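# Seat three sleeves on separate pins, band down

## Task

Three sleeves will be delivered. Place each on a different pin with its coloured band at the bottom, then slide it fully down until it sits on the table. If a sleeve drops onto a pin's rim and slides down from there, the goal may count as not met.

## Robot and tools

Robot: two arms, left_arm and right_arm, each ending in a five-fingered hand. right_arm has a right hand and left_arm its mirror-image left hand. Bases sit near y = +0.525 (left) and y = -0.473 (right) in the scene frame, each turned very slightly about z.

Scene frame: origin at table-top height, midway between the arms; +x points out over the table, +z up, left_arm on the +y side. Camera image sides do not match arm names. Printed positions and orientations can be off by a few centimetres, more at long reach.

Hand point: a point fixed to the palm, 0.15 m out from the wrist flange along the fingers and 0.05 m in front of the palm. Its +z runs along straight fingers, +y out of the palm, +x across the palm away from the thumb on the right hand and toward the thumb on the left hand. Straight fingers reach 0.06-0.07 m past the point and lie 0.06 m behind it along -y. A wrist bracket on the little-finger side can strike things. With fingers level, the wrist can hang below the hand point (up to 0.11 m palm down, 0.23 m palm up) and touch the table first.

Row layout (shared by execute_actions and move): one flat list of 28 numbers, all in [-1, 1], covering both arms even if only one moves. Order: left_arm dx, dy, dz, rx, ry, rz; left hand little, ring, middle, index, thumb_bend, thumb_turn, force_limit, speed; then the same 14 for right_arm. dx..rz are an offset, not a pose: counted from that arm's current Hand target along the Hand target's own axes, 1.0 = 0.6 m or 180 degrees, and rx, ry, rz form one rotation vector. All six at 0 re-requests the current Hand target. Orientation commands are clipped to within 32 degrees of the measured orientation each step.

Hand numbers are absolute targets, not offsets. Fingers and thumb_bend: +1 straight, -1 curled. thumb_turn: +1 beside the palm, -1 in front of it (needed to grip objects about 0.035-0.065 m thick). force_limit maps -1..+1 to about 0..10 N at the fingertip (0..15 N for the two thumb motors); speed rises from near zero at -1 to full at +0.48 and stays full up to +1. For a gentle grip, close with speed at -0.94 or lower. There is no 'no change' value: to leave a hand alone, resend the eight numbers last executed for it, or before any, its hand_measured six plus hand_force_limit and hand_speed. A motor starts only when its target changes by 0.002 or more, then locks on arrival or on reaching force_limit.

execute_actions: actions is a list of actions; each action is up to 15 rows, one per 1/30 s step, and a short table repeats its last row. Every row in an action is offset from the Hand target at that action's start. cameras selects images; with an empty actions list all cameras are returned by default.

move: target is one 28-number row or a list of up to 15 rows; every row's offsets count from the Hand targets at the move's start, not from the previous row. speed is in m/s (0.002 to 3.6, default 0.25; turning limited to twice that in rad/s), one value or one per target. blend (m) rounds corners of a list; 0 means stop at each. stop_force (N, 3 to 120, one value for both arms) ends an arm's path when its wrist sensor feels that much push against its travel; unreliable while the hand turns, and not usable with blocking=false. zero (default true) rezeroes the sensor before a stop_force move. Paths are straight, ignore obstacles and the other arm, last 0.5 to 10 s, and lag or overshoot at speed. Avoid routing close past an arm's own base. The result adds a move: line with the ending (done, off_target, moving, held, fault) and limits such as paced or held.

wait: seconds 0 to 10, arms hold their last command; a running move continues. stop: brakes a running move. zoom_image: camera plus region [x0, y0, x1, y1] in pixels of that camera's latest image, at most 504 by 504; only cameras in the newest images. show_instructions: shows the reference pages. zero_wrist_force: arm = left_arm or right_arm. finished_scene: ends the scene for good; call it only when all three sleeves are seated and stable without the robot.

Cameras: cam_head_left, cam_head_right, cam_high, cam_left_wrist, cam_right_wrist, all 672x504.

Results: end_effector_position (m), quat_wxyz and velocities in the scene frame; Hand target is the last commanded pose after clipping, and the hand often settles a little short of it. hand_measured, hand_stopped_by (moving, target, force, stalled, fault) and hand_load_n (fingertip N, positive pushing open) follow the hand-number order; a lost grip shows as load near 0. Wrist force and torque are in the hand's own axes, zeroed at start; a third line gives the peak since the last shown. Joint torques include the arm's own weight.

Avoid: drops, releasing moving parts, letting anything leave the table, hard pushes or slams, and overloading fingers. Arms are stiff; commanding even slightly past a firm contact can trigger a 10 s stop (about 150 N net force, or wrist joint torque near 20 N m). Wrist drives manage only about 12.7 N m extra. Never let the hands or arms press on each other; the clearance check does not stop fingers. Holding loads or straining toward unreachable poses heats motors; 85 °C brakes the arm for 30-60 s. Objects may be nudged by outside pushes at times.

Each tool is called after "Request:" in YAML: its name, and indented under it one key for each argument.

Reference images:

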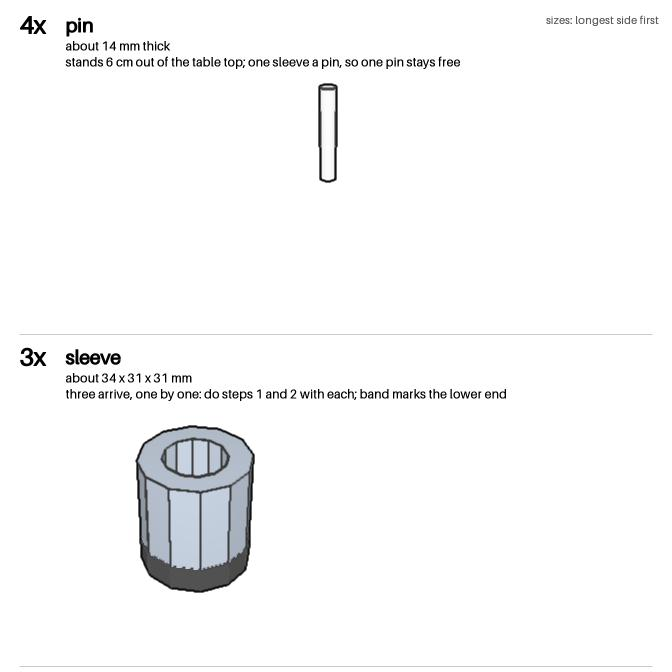

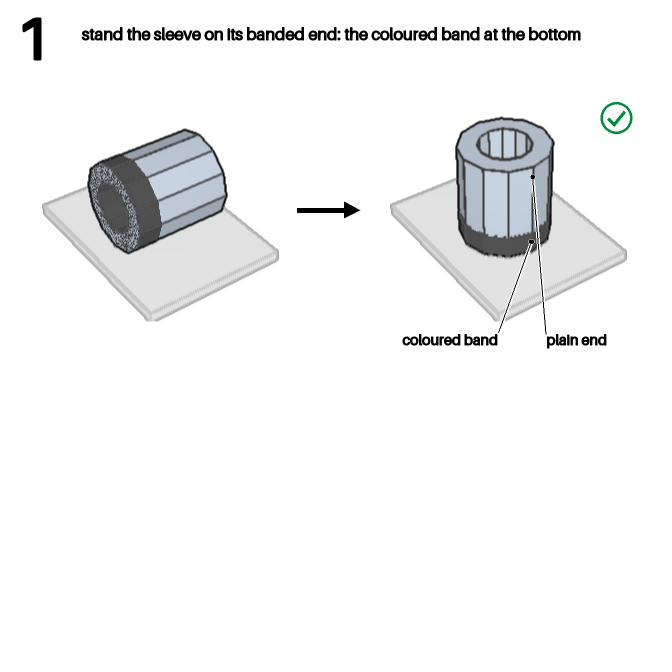

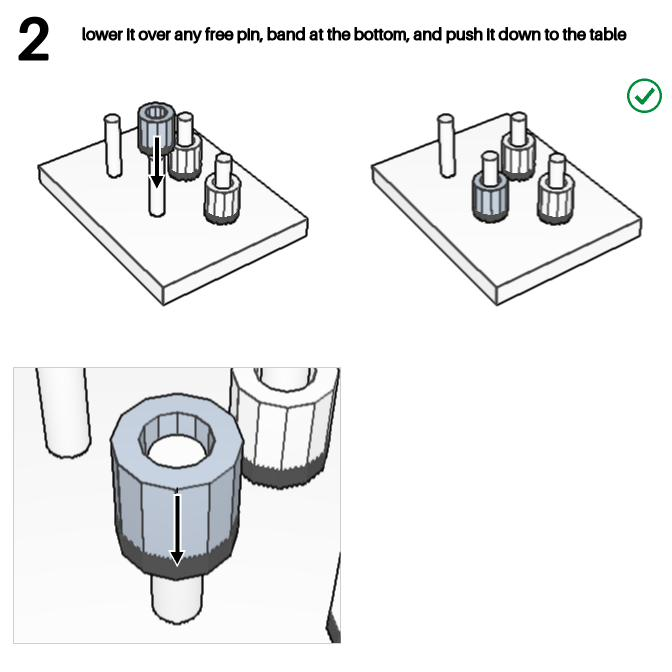

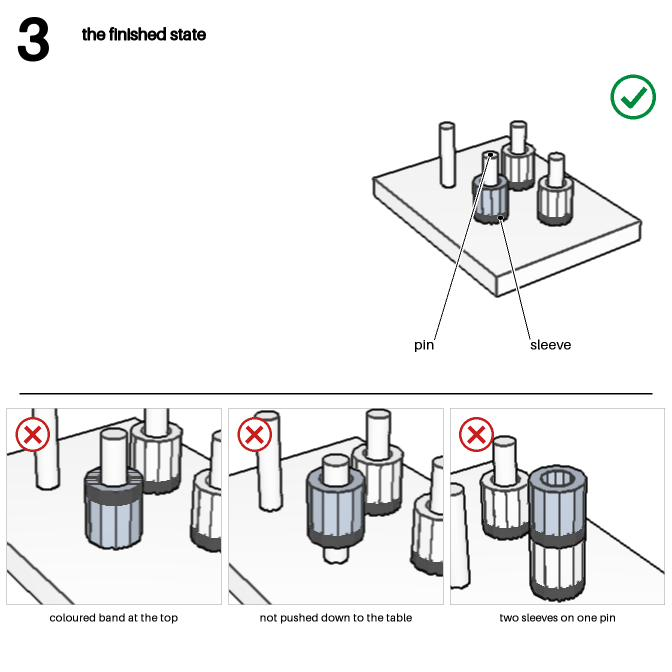

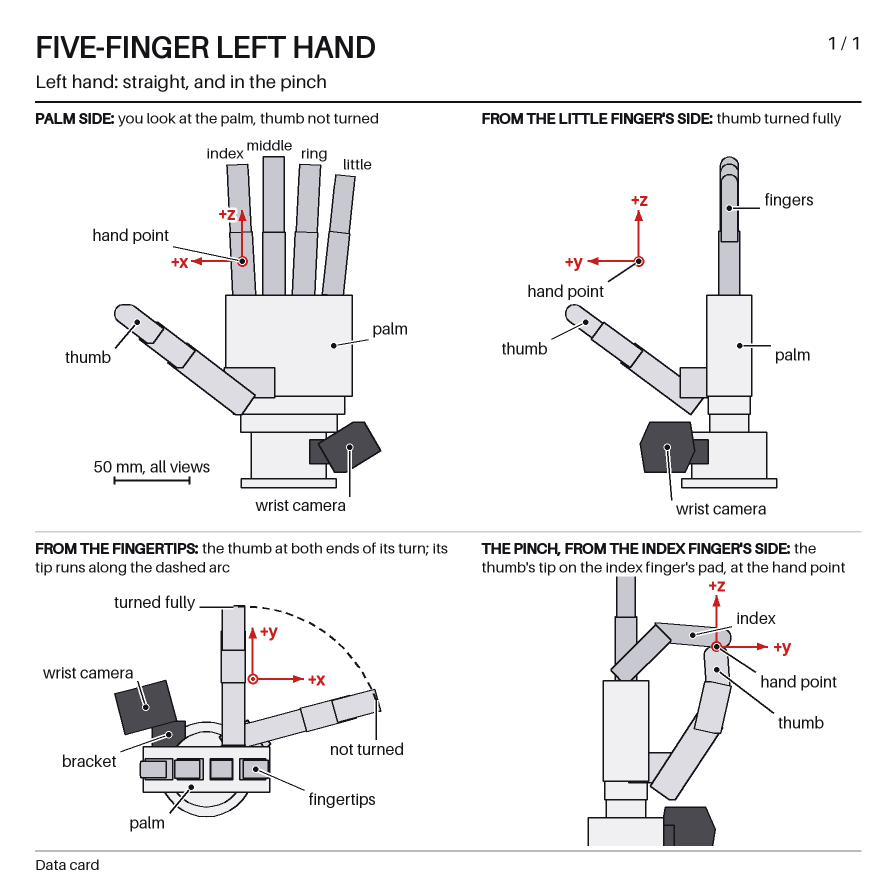

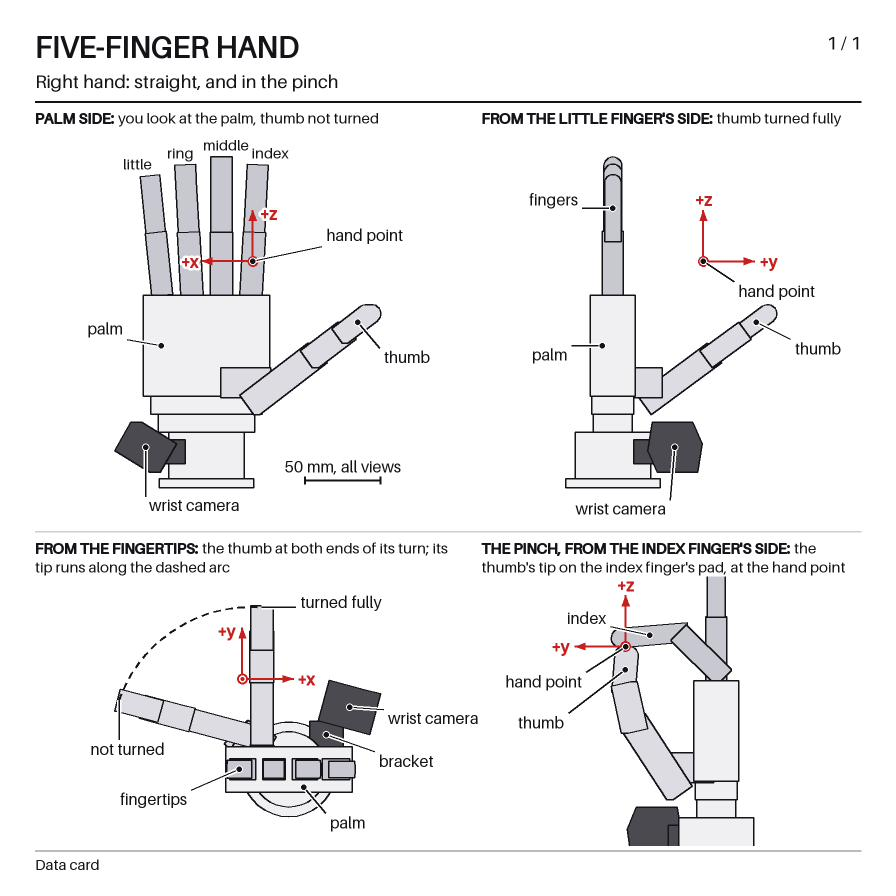

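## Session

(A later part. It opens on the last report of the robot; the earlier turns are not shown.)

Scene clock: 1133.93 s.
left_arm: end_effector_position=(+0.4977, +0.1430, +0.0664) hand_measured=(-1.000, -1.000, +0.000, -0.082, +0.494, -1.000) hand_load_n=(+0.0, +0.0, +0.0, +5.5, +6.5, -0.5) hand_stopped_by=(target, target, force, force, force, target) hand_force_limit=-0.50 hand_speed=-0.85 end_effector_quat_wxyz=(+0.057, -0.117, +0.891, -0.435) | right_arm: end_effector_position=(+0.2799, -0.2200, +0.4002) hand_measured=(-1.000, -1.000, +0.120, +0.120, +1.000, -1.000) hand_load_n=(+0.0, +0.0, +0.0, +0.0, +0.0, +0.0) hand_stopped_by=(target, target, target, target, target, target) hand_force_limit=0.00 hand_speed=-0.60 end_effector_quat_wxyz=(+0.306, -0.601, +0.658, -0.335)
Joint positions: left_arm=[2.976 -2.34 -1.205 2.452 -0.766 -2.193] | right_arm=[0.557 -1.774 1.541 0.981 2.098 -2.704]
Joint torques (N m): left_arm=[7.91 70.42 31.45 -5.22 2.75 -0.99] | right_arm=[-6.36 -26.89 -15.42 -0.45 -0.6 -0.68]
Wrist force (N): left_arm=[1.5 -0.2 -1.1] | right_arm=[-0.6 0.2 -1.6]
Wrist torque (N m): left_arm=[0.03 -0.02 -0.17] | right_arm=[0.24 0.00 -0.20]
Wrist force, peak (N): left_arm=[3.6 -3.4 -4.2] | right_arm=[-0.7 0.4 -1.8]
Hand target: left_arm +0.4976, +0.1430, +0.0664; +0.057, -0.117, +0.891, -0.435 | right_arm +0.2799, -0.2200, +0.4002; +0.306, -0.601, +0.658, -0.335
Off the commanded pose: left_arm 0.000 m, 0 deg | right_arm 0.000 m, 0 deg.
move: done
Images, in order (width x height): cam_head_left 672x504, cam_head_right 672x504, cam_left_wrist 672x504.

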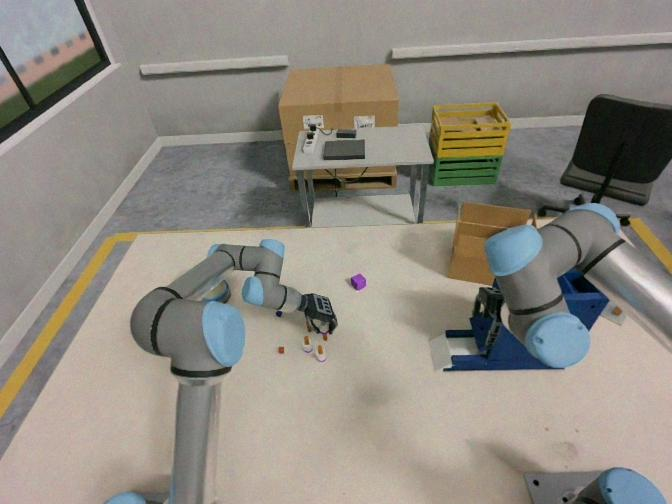

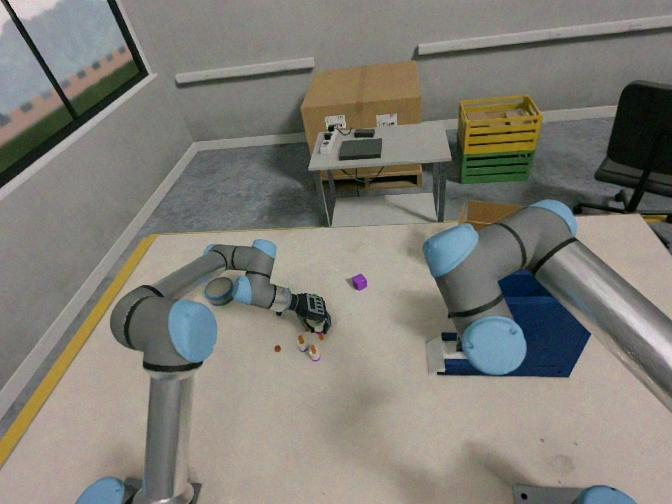

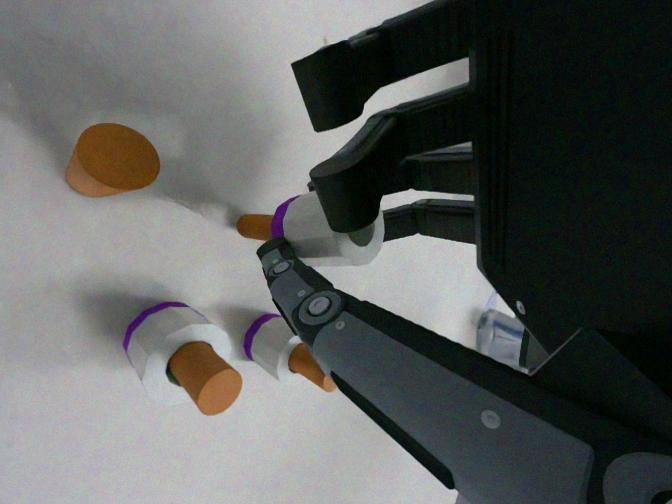

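Request:
move:
  target: [0.0011,0.0160,0.0121,0,0,0,-1,-1,-0.3,-0.3,0.1,-1,-0.5,-0.85,0,0,0,0,0,0,-1,-1,0.12,0.12,1,-1,0,-0.6]
  speed: 0.012
  stop_force: 9
  cameras: ["cam_head_left","cam_head_right","cam_left_wrist"]

Request:
zoom_image:
  camera: "cam_head_left"
  region: [298, 312, 346, 366]

Request:
zoom_image:
  camera: "cam_left_wrist"
  region: [200, 160, 400, 310]

Request:
zoom_image:
  camera: "cam_head_right"
  region: [290, 312, 338, 366]

Scene clock: 1149.07 s.
left_arm: end_effector_position=(+0.4970, +0.1430, +0.0544) hand_measured=(-1.000, -1.000, +0.000, -0.082, +0.494, -1.000) hand_load_n=(+0.0, +0.0, +0.5, +5.0, +6.5, -0.5) hand_stopped_by=(target, target, force, force, force, target) hand_force_limit=-0.50 hand_speed=-0.85 end_effector_quat_wxyz=(+0.057, -0.117, +0.891, -0.435) | right_arm: end_effector_position=(+0.2799, -0.2200, +0.4002) hand_measured=(-1.000, -1.000, +0.120, +0.120, +1.000, -1.000) hand_load_n=(+0.0, +0.0, +0.0, +0.0, +0.0, +0.0) hand_stopped_by=(target, target, target, target, target, target) hand_force_limit=0.00 hand_speed=-0.60 end_effector_quat_wxyz=(+0.306, -0.601, +0.658, -0.335)
Joint positions: left_arm=[2.976 -2.351 -1.219 2.477 -0.766 -2.194] | right_arm=[0.557 -1.774 1.541 0.981 2.098 -2.704]
Joint torques (N m): left_arm=[-12.75 71.44 30.44 -6.12 -1.28 -0.85] | right_arm=[-6.59 -27.27 -16.41 -0.42 -0.55 -0.75]
Wrist force (N): left_arm=[0.3 1.0 0.3] | right_arm=[-0.2 0.3 -1.4]
Wrist torque (N m): left_arm=[0.07 -0.04 -0.16] | right_arm=[0.25 -0.05 -0.18]
Wrist force, peak (N): left_arm=[1.8 -1.1 -1.8] | right_arm=[-0.8 0.4 -1.8]
Hand target: left_arm +0.4970, +0.1430, +0.0544; +0.057, -0.117, +0.891, -0.435 | right_arm +0.2799, -0.2200, +0.4002; +0.306, -0.601, +0.658, -0.335
Off the commanded pose: left_arm 0.000 m, 0 deg | right_arm 0.000 m, 0 deg.
move: done
Images, in order (width x height): cam_head_left 672x504, cam_head_right 672x504, cam_left_wrist 672x504.

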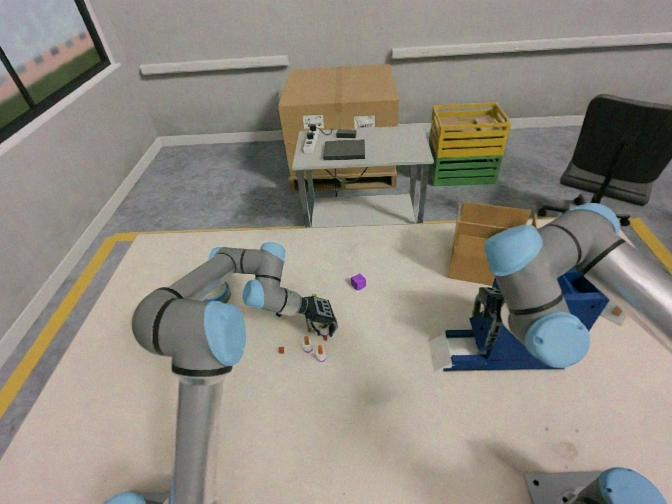

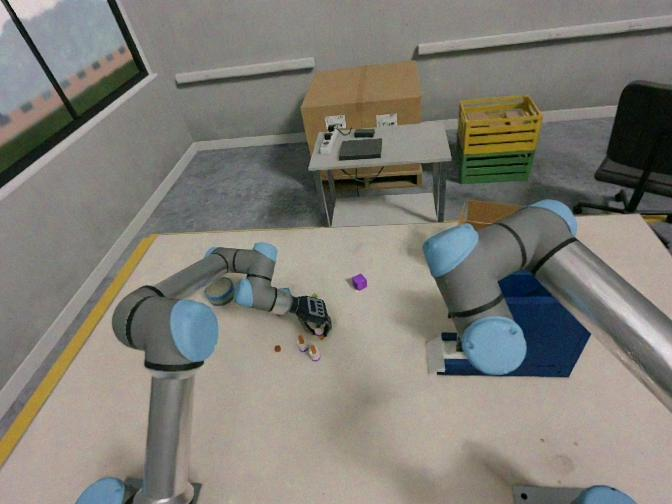

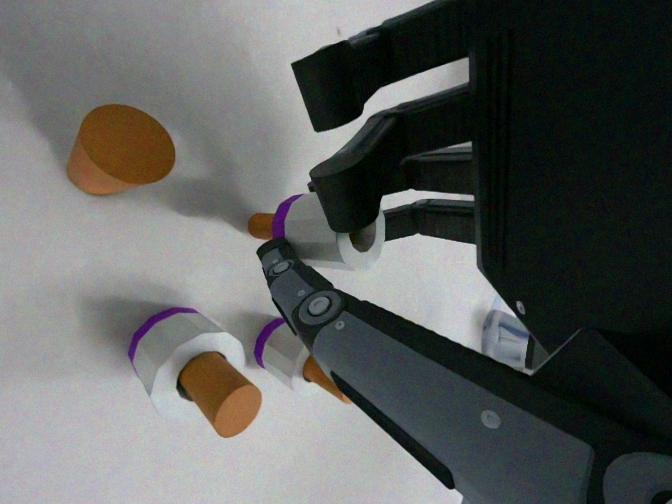

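Scaled by 9.333 from the camera's 672x504 image, which has a finer 960x720 frame.

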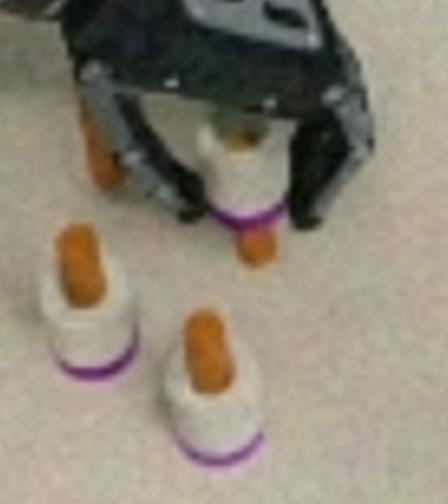

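Scaled by 2.520 from the camera's 672x504 image, which has a finer 960x720 frame.

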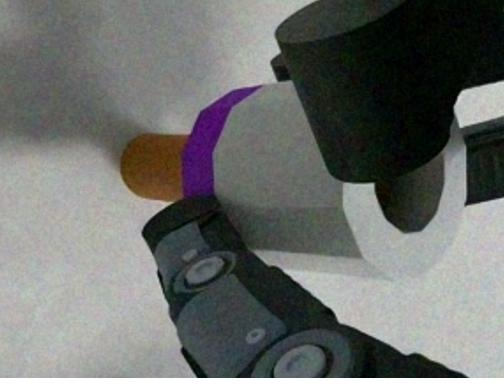

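Scaled by 9.333 from the camera's 672x504 image, which has a finer 960x720 frame.

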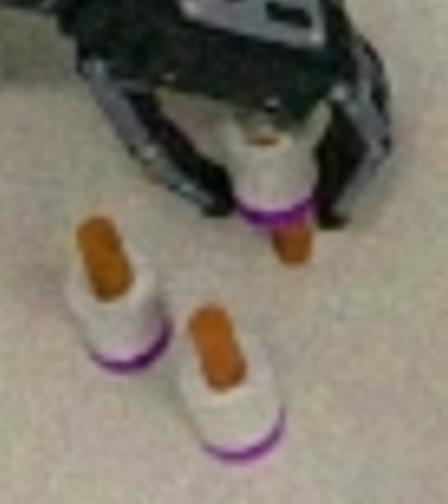

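Request:
move:
  target: [0,0.0184,0.0144,0,0,0,-1,-1,-0.3,-0.3,0.1,-1,-0.5,-0.85,0,0,0,0,0,0,-1,-1,0.12,0.12,1,-1,0,-0.6]
  speed: 0.015
  stop_force: 7
  cameras: ["cam_head_left","cam_head_right","cam_left_wrist"]

Request:
zoom_image:
  camera: "cam_head_left"
  region: [298, 312, 346, 366]

Request:
zoom_image:
  camera: "cam_left_wrist"
  region: [200, 160, 400, 310]

Scene clock: 1154.33 s.
left_arm: end_effector_position=(+0.4970, +0.1430, +0.0403) hand_measured=(-1.000, -1.000, +0.000, -0.082, +0.494, -1.000) hand_load_n=(+0.0, +0.0, +1.5, +5.0, +6.5, -0.5) hand_stopped_by=(target, target, force, force, force, target) hand_force_limit=-0.50 hand_speed=-0.85 end_effector_quat_wxyz=(+0.057, -0.117, +0.891, -0.435) | right_arm: end_effector_position=(+0.2799, -0.2200, +0.4002) hand_measured=(-1.000, -1.000, +0.120, +0.120, +1.000, -1.000) hand_load_n=(+0.0, +0.0, +0.0, -0.5, +0.0, +0.0) hand_stopped_by=(target, target, target, target, target, target) hand_force_limit=0.00 hand_speed=-0.60 end_effector_quat_wxyz=(+0.306, -0.601, +0.658, -0.335)
Joint positions: left_arm=[2.976 -2.366 -1.231 2.503 -0.766 -2.194] | right_arm=[0.557 -1.774 1.541 0.981 2.098 -2.704]
Joint torques (N m): left_arm=[-12.41 72.32 30.46 -6.14 -0.23 -0.73] | right_arm=[-5.98 -26.98 -15.94 -0.35 -0.61 -0.9]
Wrist force (N): left_arm=[0.3 1.3 0.1] | right_arm=[-0.4 0.3 -1.6]
Wrist torque (N m): left_arm=[0.12 -0.06 -0.18] | right_arm=[0.25 -0.02 -0.18]
Wrist force, peak (N): left_arm=[0.5 1.5 0.3] | right_arm=[-0.8 0.2 -1.8]
Hand target: left_arm +0.4970, +0.1430, +0.0403; +0.057, -0.117, +0.891, -0.435 | right_arm +0.2799, -0.2200, +0.4002; +0.306, -0.601, +0.658, -0.335
Off the commanded pose: left_arm 0.000 m, 0 deg | right_arm 0.000 m, 0 deg.
move: done
Images, in order (width x height): cam_head_left 672x504, cam_head_right 672x504, cam_left_wrist 672x504.

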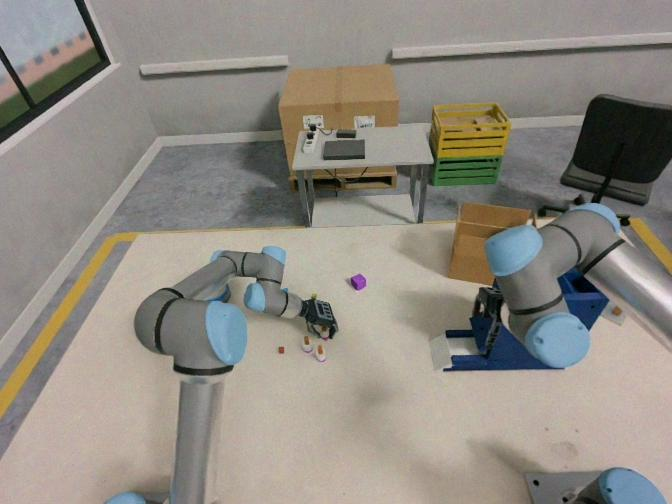

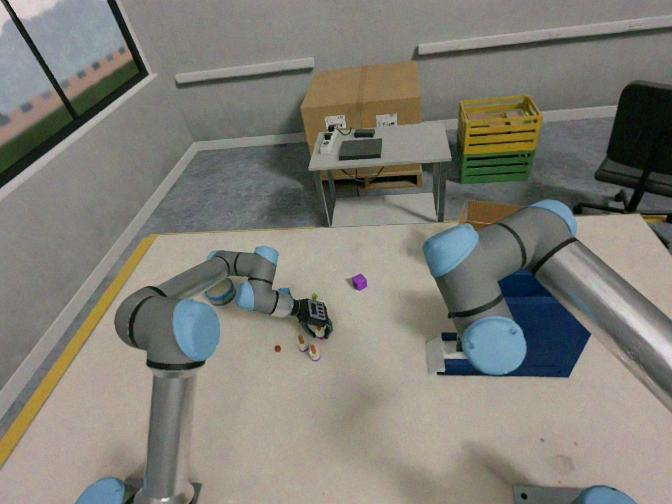

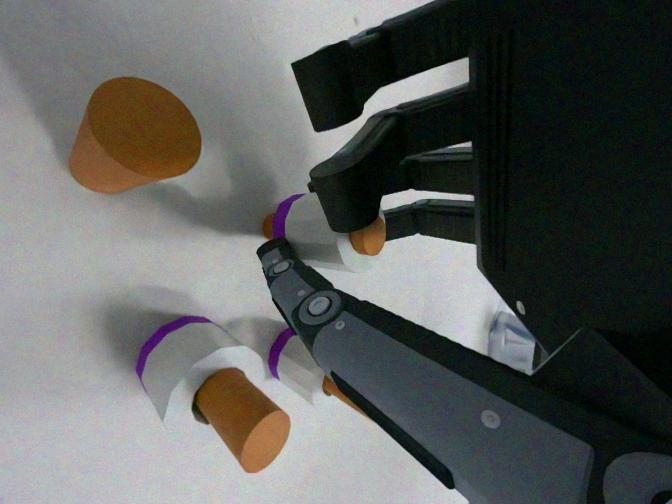

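Scaled by 9.333 from the camera's 672x504 image, which has a finer 960x720 frame.

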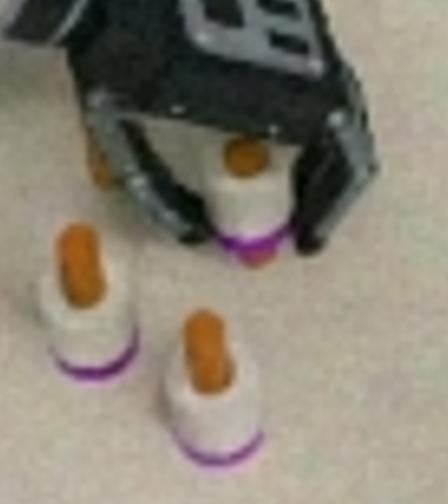

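Scaled by 2.520 from the camera's 672x504 image, which has a finer 960x720 frame.

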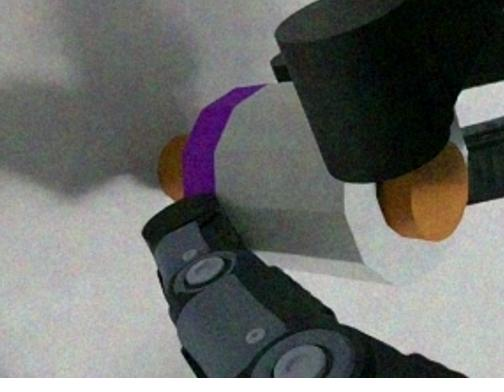

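Request:
move:
  target: [0,0.0158,0.0123,0,0,0,-1,-1,-0.3,-0.3,0.1,-1,-0.5,-0.85,0,0,0,0,0,0,-1,-1,0.12,0.12,1,-1,0,-0.6]
  speed: 0.01
  stop_force: 6
  cameras: ["cam_head_left","cam_head_right","cam_left_wrist"]

Request:
zoom_image:
  camera: "cam_head_left"
  region: [298, 312, 346, 366]

Request:
zoom_image:
  camera: "cam_left_wrist"
  region: [200, 160, 400, 310]

Scene clock: 1160.70 s.
left_arm: end_effector_position=(+0.4969, +0.1430, +0.0283) hand_measured=(-1.000, -1.000, +0.000, -0.082, +0.494, -1.000) hand_load_n=(+0.0, +0.0, +1.0, +5.0, +6.5, -1.0) hand_stopped_by=(target, target, force, force, force, target) hand_force_limit=-0.50 hand_speed=-0.85 end_effector_quat_wxyz=(+0.057, -0.117, +0.891, -0.434) | right_arm: end_effector_position=(+0.2799, -0.2200, +0.4002) hand_measured=(-1.000, -1.000, +0.120, +0.120, +1.000, -1.000) hand_load_n=(+0.0, +0.0, +0.0, +0.0, +0.0, +0.0) hand_stopped_by=(target, target, target, target, target, target) hand_force_limit=0.00 hand_speed=-0.60 end_effector_quat_wxyz=(+0.306, -0.601, +0.658, -0.335)
Joint positions: left_arm=[2.976 -2.379 -1.24 2.526 -0.766 -2.194] | right_arm=[0.557 -1.774 1.541 0.981 2.098 -2.704]
Joint torques (N m): left_arm=[8.17 72.63 29.91 -6.11 1.73 0.26] | right_arm=[-6.28 -26.61 -16.39 -0.37 -0.53 -0.77]
Wrist force (N): left_arm=[0.2 0.9 0.3] | right_arm=[-0.7 0.3 -1.7]
Wrist torque (N m): left_arm=[0.08 -0.05 -0.18] | right_arm=[0.27 0.02 -0.20]
Wrist force, peak (N): left_arm=[0.3 1.4 0.3] | right_arm=[-0.7 0.4 -1.8]
Hand target: left_arm +0.4970, +0.1430, +0.0283; +0.057, -0.117, +0.891, -0.435 | right_arm +0.2799, -0.2200, +0.4002; +0.306, -0.601, +0.658, -0.335
Off the commanded pose: left_arm 0.000 m, 0 deg | right_arm 0.000 m, 0 deg.
move: done
Images, in order (width x height): cam_head_left 672x504, cam_head_right 672x504, cam_left_wrist 672x504.

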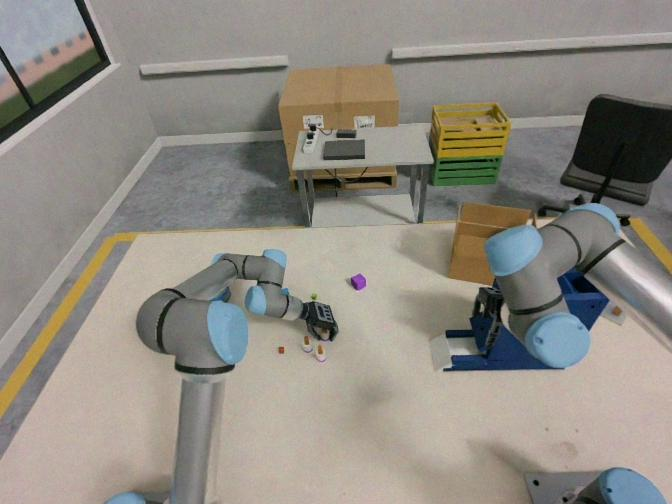

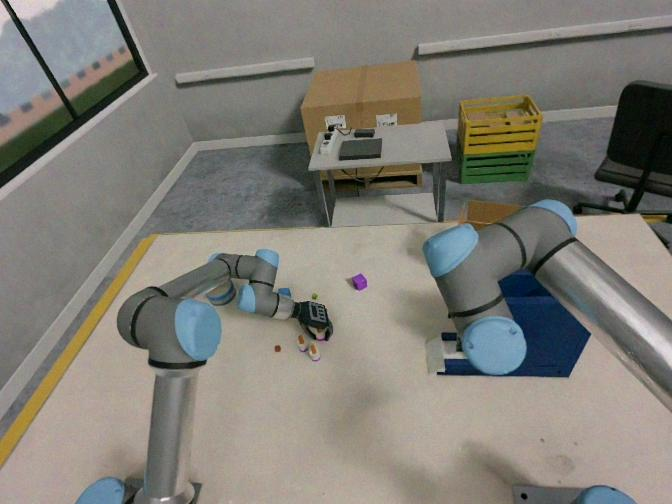

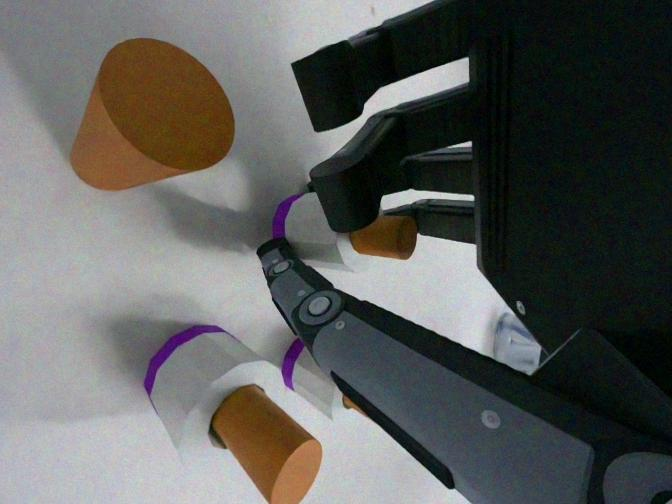

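Scaled by 9.333 from the camera's 672x504 image, which has a finer 960x720 frame.

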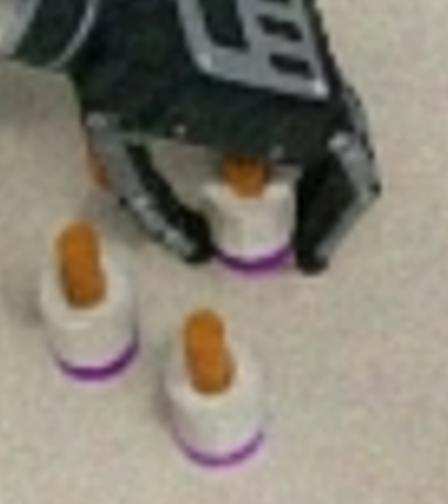

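Scaled by 2.520 from the camera's 672x504 image, which has a finer 960x720 frame.

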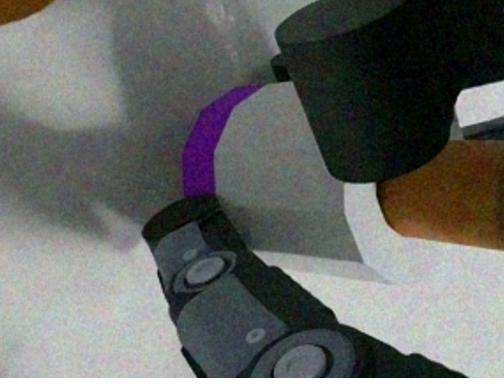

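Request:
move:
  target: [0,0.0105,0.0082,0,0,0,-1,-1,-0.3,-0.3,0.1,-1,-0.5,-0.85,0,0,0,0,0,0,-1,-1,0.12,0.12,1,-1,0,-0.6]
  speed: 0.008
  stop_force: 5
  cameras: ["cam_head_left","cam_head_right","cam_left_wrist"]

Request:
zoom_image:
  camera: "cam_head_left"
  region: [298, 312, 346, 366]

Request:
zoom_image:
  camera: "cam_left_wrist"
  region: [200, 160, 400, 310]

Scene clock: 1167.53 s.
left_arm: end_effector_position=(+0.4970, +0.1430, +0.0254) hand_measured=(-1.000, -1.000, +0.000, -0.082, +0.494, -1.000) hand_load_n=(+0.0, +0.0, +0.5, +5.0, +7.0, -1.0) hand_stopped_by=(target, target, force, force, force, target) hand_force_limit=-0.50 hand_speed=-0.85 end_effector_quat_wxyz=(+0.057, -0.117, +0.891, -0.435) | right_arm: end_effector_position=(+0.2799, -0.2200, +0.4002) hand_measured=(-1.000, -1.000, +0.120, +0.120, +1.000, -1.000) hand_load_n=(+0.0, +0.0, +0.0, +0.0, +0.0, +0.0) hand_stopped_by=(target, target, target, target, target, target) hand_force_limit=0.00 hand_speed=-0.60 end_effector_quat_wxyz=(+0.306, -0.601, +0.658, -0.335)
Joint positions: left_arm=[2.976 -2.383 -1.242 2.531 -0.766 -2.194] | right_arm=[0.557 -1.774 1.541 0.981 2.098 -2.704]
Joint torques (N m): left_arm=[9.73 69.92 29.02 -5.77 -1.86 -0.86] | right_arm=[-6.24 -27.14 -16.41 -0.58 -0.59 -0.82]
Wrist force (N): left_arm=[0.1 -3.2 -2.0] | right_arm=[-0.6 0.4 -1.6]
Wrist torque (N m): left_arm=[-0.01 -0.08 -0.10] | right_arm=[0.27 0.01 -0.20]
Wrist force, peak (N): left_arm=[0.0 -9.0 -5.0] | right_arm=[-0.5 0.6 -1.8]
Hand target: left_arm +0.4970, +0.1430, +0.0254; +0.057, -0.117, +0.891, -0.435 (not the last commanded pose) | right_arm +0.2799, -0.2200, +0.4002; +0.306, -0.601, +0.658, -0.335
Off the commanded pose: left_arm 0.005 m, 0 deg | right_arm 0.000 m, 0 deg.
move: contact (left_arm)
Images, in order (width x height): cam_head_left 672x504, cam_head_right 672x504, cam_left_wrist 672x504.

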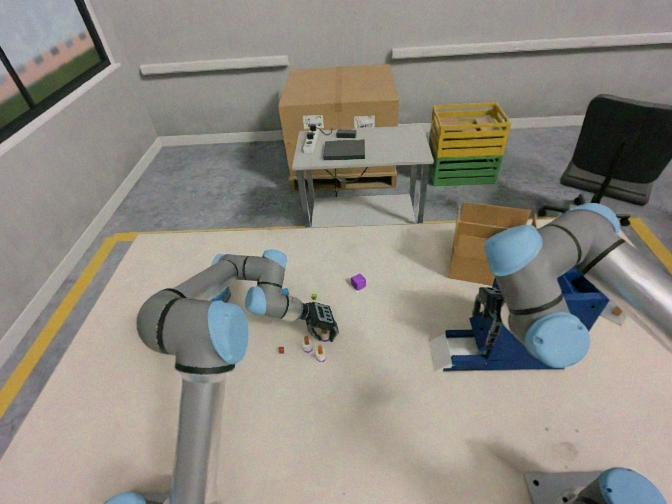

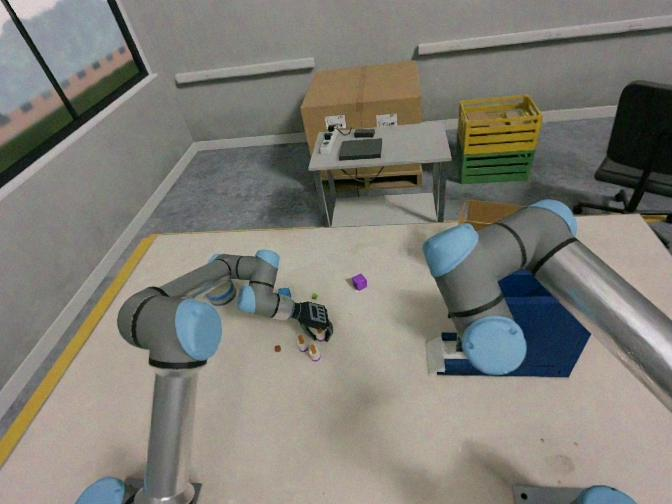

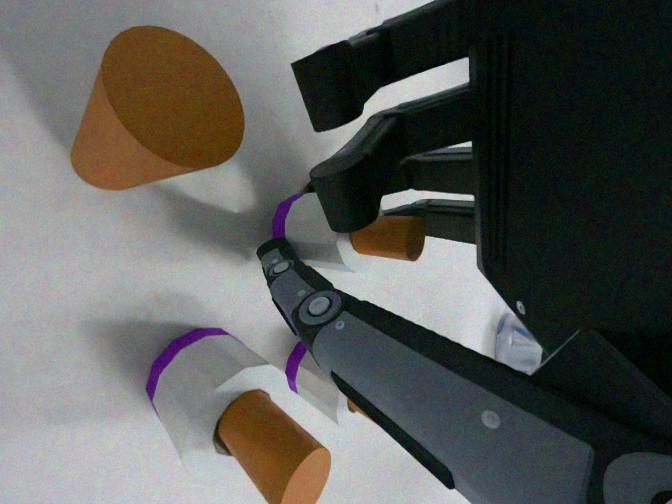

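Scaled by 9.333 from the camera's 672x504 image, which has a finer 960x720 frame.

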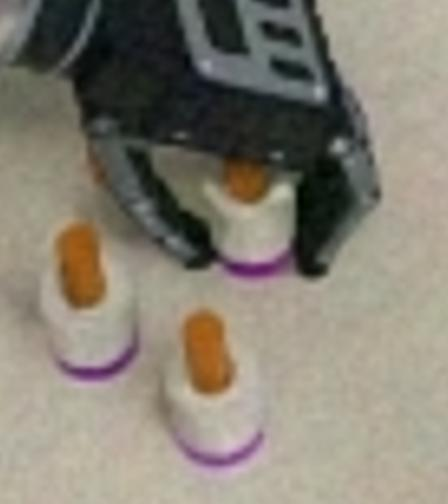

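Scaled by 2.520 from the camera's 672x504 image, which has a finer 960x720 frame.

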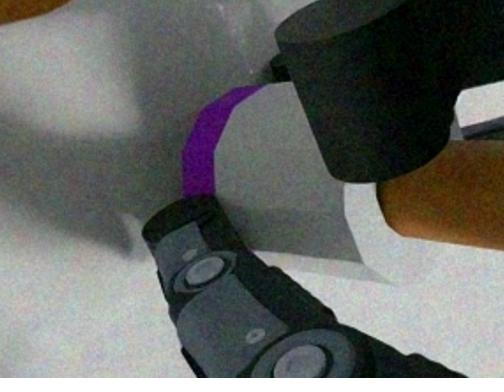

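Request:
move:
  target: [0,0,0,0,0,0,-1,-1,-0.3,-0.3,0.75,-1,-0.5,-0.7,0,0,0,0,0,0,-1,-1,0.12,0.12,1,-1,0,-0.6]
  cameras: ["cam_head_left","cam_head_right","cam_left_wrist"]

Request:
zoom_image:
  camera: "cam_head_left"
  region: [298, 312, 346, 366]

Request:
zoom_image:
  camera: "cam_left_wrist"
  region: [200, 160, 400, 310]

Scene clock: 1175.67 s.
left_arm: end_effector_position=(+0.4970, +0.1430, +0.0254) hand_measured=(-1.000, -1.000, +0.000, -0.082, +0.750, -1.000) hand_load_n=(+0.0, +0.0, +0.0, +0.0, +0.0, +0.0) hand_stopped_by=(target, target, force, force, target, target) hand_force_limit=-0.50 hand_speed=-0.70 end_effector_quat_wxyz=(+0.057, -0.117, +0.891, -0.435) | right_arm: end_effector_position=(+0.2799, -0.2200, +0.4002) hand_measured=(-1.000, -1.000, +0.120, +0.120, +1.000, -1.000) hand_load_n=(+0.0, +0.0, +0.0, +0.0, +0.0, +0.0) hand_stopped_by=(target, target, target, target, target, target) hand_force_limit=0.00 hand_speed=-0.60 end_effector_quat_wxyz=(+0.306, -0.601, +0.658, -0.335)
Joint positions: left_arm=[2.976 -2.383 -1.242 2.531 -0.766 -2.194] | right_arm=[0.557 -1.774 1.541 0.981 2.098 -2.704]
Joint torques (N m): left_arm=[9.04 68.87 28.12 -0.05 -1.73 -0.72] | right_arm=[-6.29 -26.6 -15.68 -0.34 -0.51 -0.87]
Wrist force (N): left_arm=[-0.2 -3.5 -1.2] | right_arm=[-0.7 0.2 -1.6]
Wrist torque (N m): left_arm=[0.03 -0.05 -0.11] | right_arm=[0.23 0.02 -0.21]
Wrist force, peak (N): left_arm=[0.0 -3.8 -1.2] | right_arm=[-0.8 0.4 -1.8]
Hand target: left_arm +0.4970, +0.1430, +0.0254; +0.057, -0.117, +0.891, -0.435 | right_arm +0.2799, -0.2200, +0.4002; +0.306, -0.601, +0.658, -0.335
Off the commanded pose: left_arm 0.000 m, 0 deg | right_arm 0.000 m, 0 deg.
move: done
Images, in order (width x height): cam_head_left 672x504, cam_head_right 672x504, cam_left_wrist 672x504.

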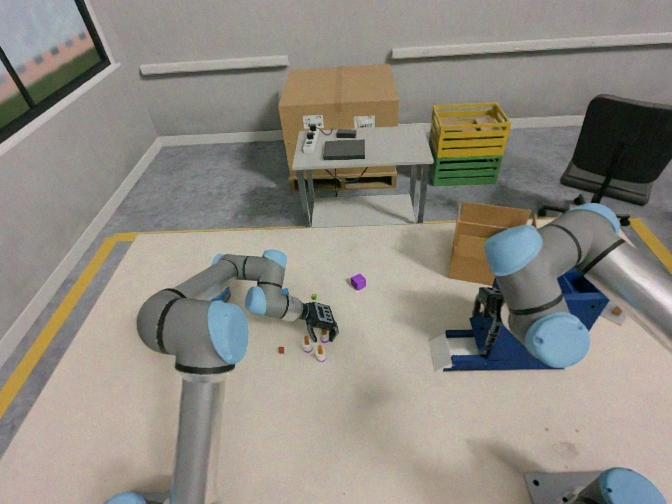

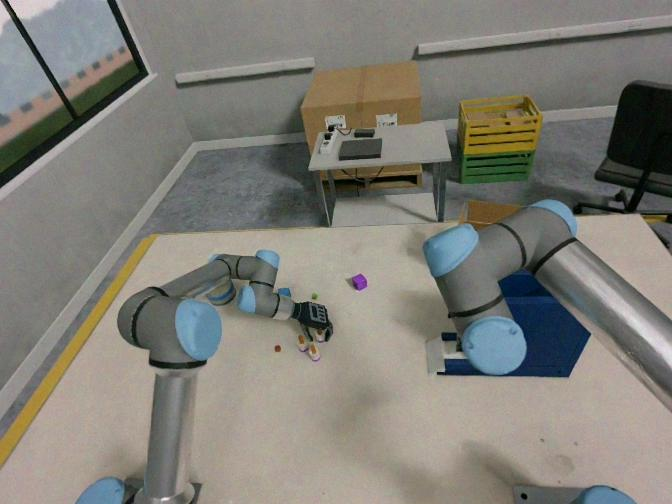

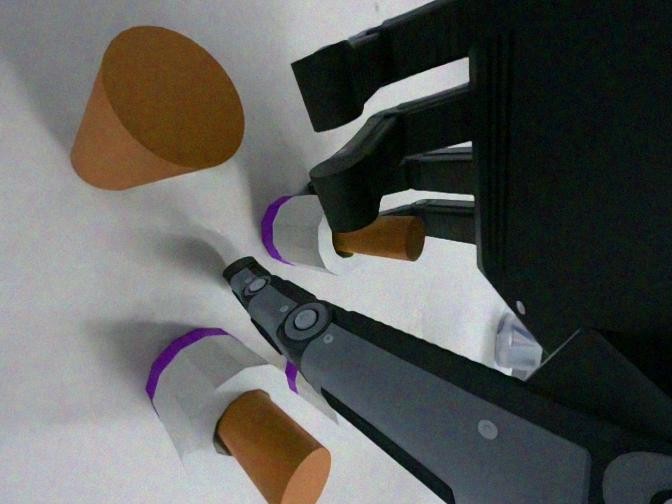

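Scaled by 9.333 from the camera's 672x504 image, which has a finer 960x720 frame.

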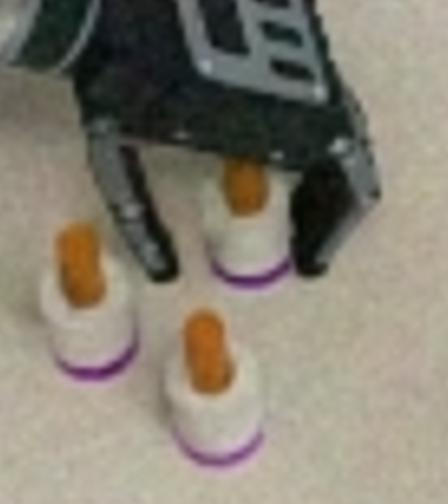

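Scaled by 2.520 from the camera's 672x504 image, which has a finer 960x720 frame.

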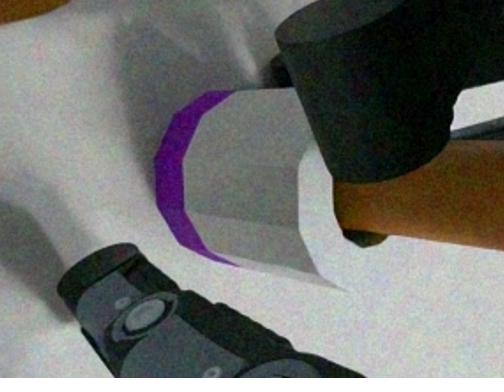

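Request:
move:
  target:
    - [0,-0.0105,-0.0082,0,0,0,-1,-1,-0.3,-0.3,0.75,-1,-0.5,-0.7,0,0,0,0,0,0,-1,-1,0.12,0.12,1,-1,0,-0.6]
    - [0,-0.0394,-0.0308,0,0,0,-1,-1,-0.3,-0.3,0.75,-1,-0.5,-0.7,0,0,0,0,0,0,-1,-1,0.12,0.12,1,-1,0,-0.6]
    - [0,-0.1707,-0.1335,0,0,0,-1,-1,-0.3,-0.3,0.75,-1,-0.5,-0.7,0,0,0,0,0,0,-1,-1,0.12,0.12,1,-1,0,-0.6]
  speed: [0.03,0.06,0.2]
  blend: [0.002,0.002,0]
  cameras: ["cam_head_left","cam_head_right","cam_high"]

Request:
zoom_image:
  camera: "cam_head_left"
  region: [298, 312, 346, 366]

Request:
zoom_image:
  camera: "cam_high"
  region: [370, 200, 430, 265]

Scene clock: 1183.30 s.
left_arm: end_effector_position=(+0.4970, +0.1430, +0.1553) hand_measured=(-1.000, -1.000, +0.000, -0.082, +0.750, -1.000) hand_load_n=(+0.0, +0.5, +0.5, +0.0, +0.0, +0.0) hand_stopped_by=(target, target, force, force, target, target) hand_force_limit=-0.50 hand_speed=-0.70 end_effector_quat_wxyz=(+0.057, -0.117, +0.891, -0.434) | right_arm: end_effector_position=(+0.2799, -0.2200, +0.4002) hand_measured=(-1.000, -1.000, +0.120, +0.120, +1.000, -1.000) hand_load_n=(+0.0, +0.0, +0.0, +0.5, +0.0, -0.5) hand_stopped_by=(target, target, target, target, target, target) hand_force_limit=0.00 hand_speed=-0.60 end_effector_quat_wxyz=(+0.306, -0.601, +0.658, -0.335)
Joint positions: left_arm=[2.976 -2.268 -1.093 2.268 -0.766 -2.193] | right_arm=[0.557 -1.774 1.541 0.981 2.098 -2.704]
Joint torques (N m): left_arm=[0.16 67.98 23.12 -2.45 1.79 -0.64] | right_arm=[-6.23 -26.35 -16.44 -0.31 -0.53 -0.68]
Wrist force (N): left_arm=[-0.3 0.5 0.2] | right_arm=[-0.4 0.0 -1.6]
Wrist torque (N m): left_arm=[0.07 0.01 -0.18] | right_arm=[0.21 -0.03 -0.19]
Wrist force, peak (N): left_arm=[-0.2 -3.9 -1.2] | right_arm=[-0.7 0.3 -1.8]
Hand target: left_arm +0.4970, +0.1431, +0.1555; +0.057, -0.117, +0.891, -0.435 | right_arm +0.2799, -0.2200, +0.4002; +0.306, -0.601, +0.658, -0.335
Off the commanded pose: left_arm 0.000 m, 0 deg | right_arm 0.000 m, 0 deg.
move: done
Images, in order (width x height): cam_head_left 672x504, cam_head_right 672x504, cam_high 672x504.

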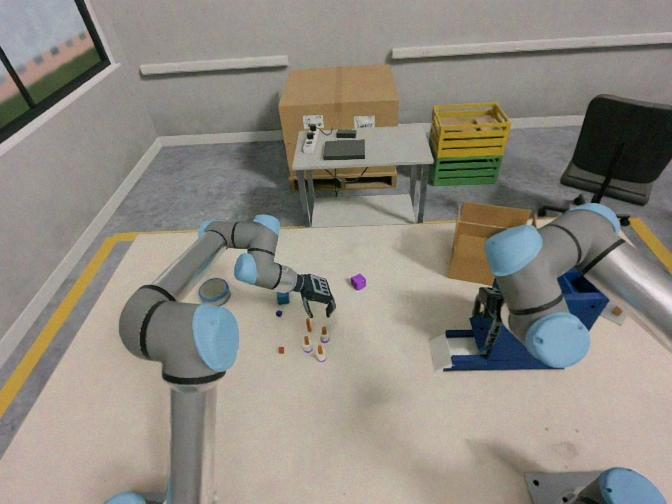

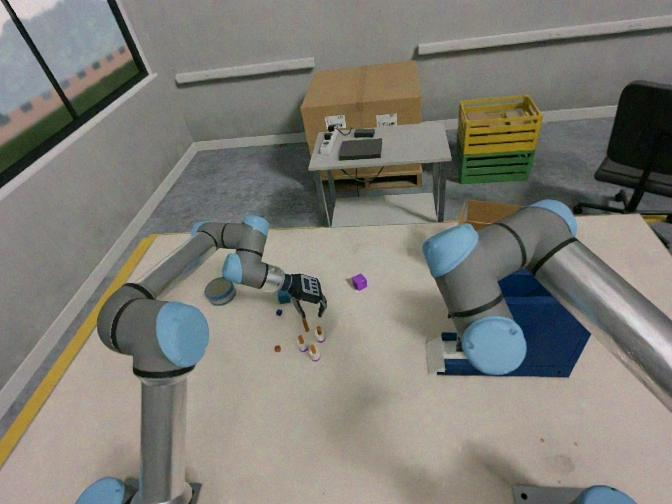

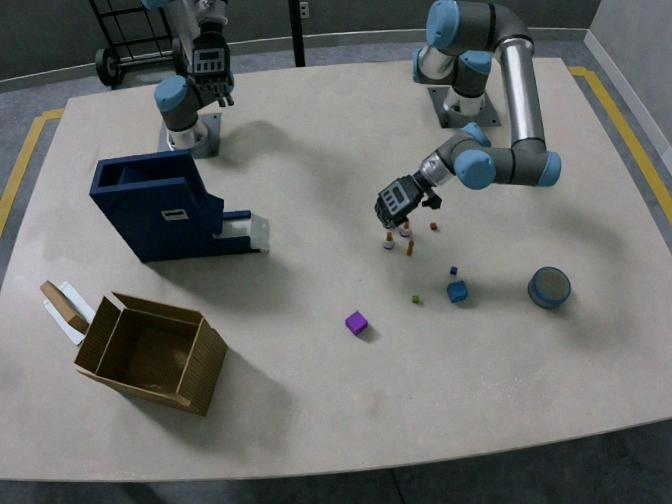

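Scaled by 9.333 from the camera's 672x504 image, which has a finer 960x720 frame.

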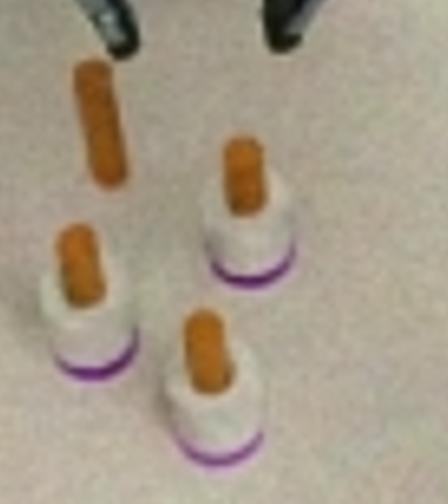

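Scaled by 7.754 from the camera's 672x504 image, which has a finer 960x720 frame.

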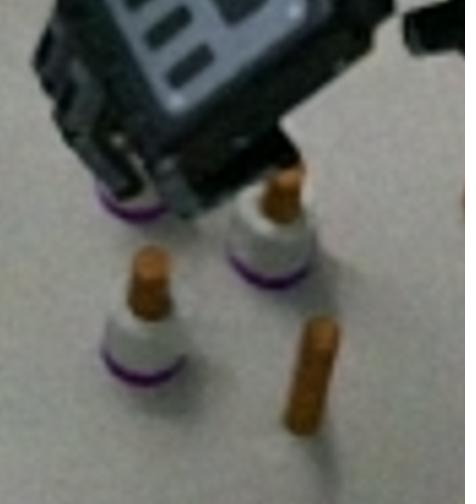

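Request:
zoom_image:
  camera: "cam_head_right"
  region: [290, 312, 338, 366]

Scaled by 9.333 from the camera's 672x504 image, which has a finer 960x720 frame.

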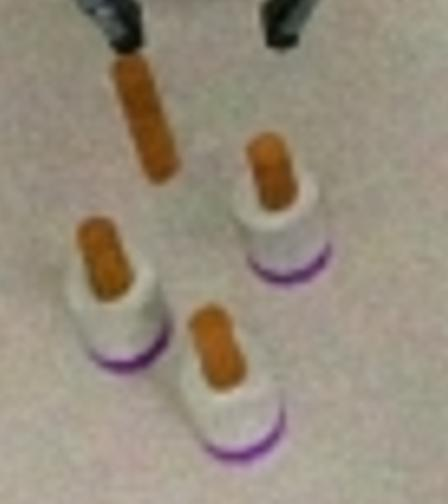

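Request:
finished_scene:
  scene: 1

The scene is finished: the task was done.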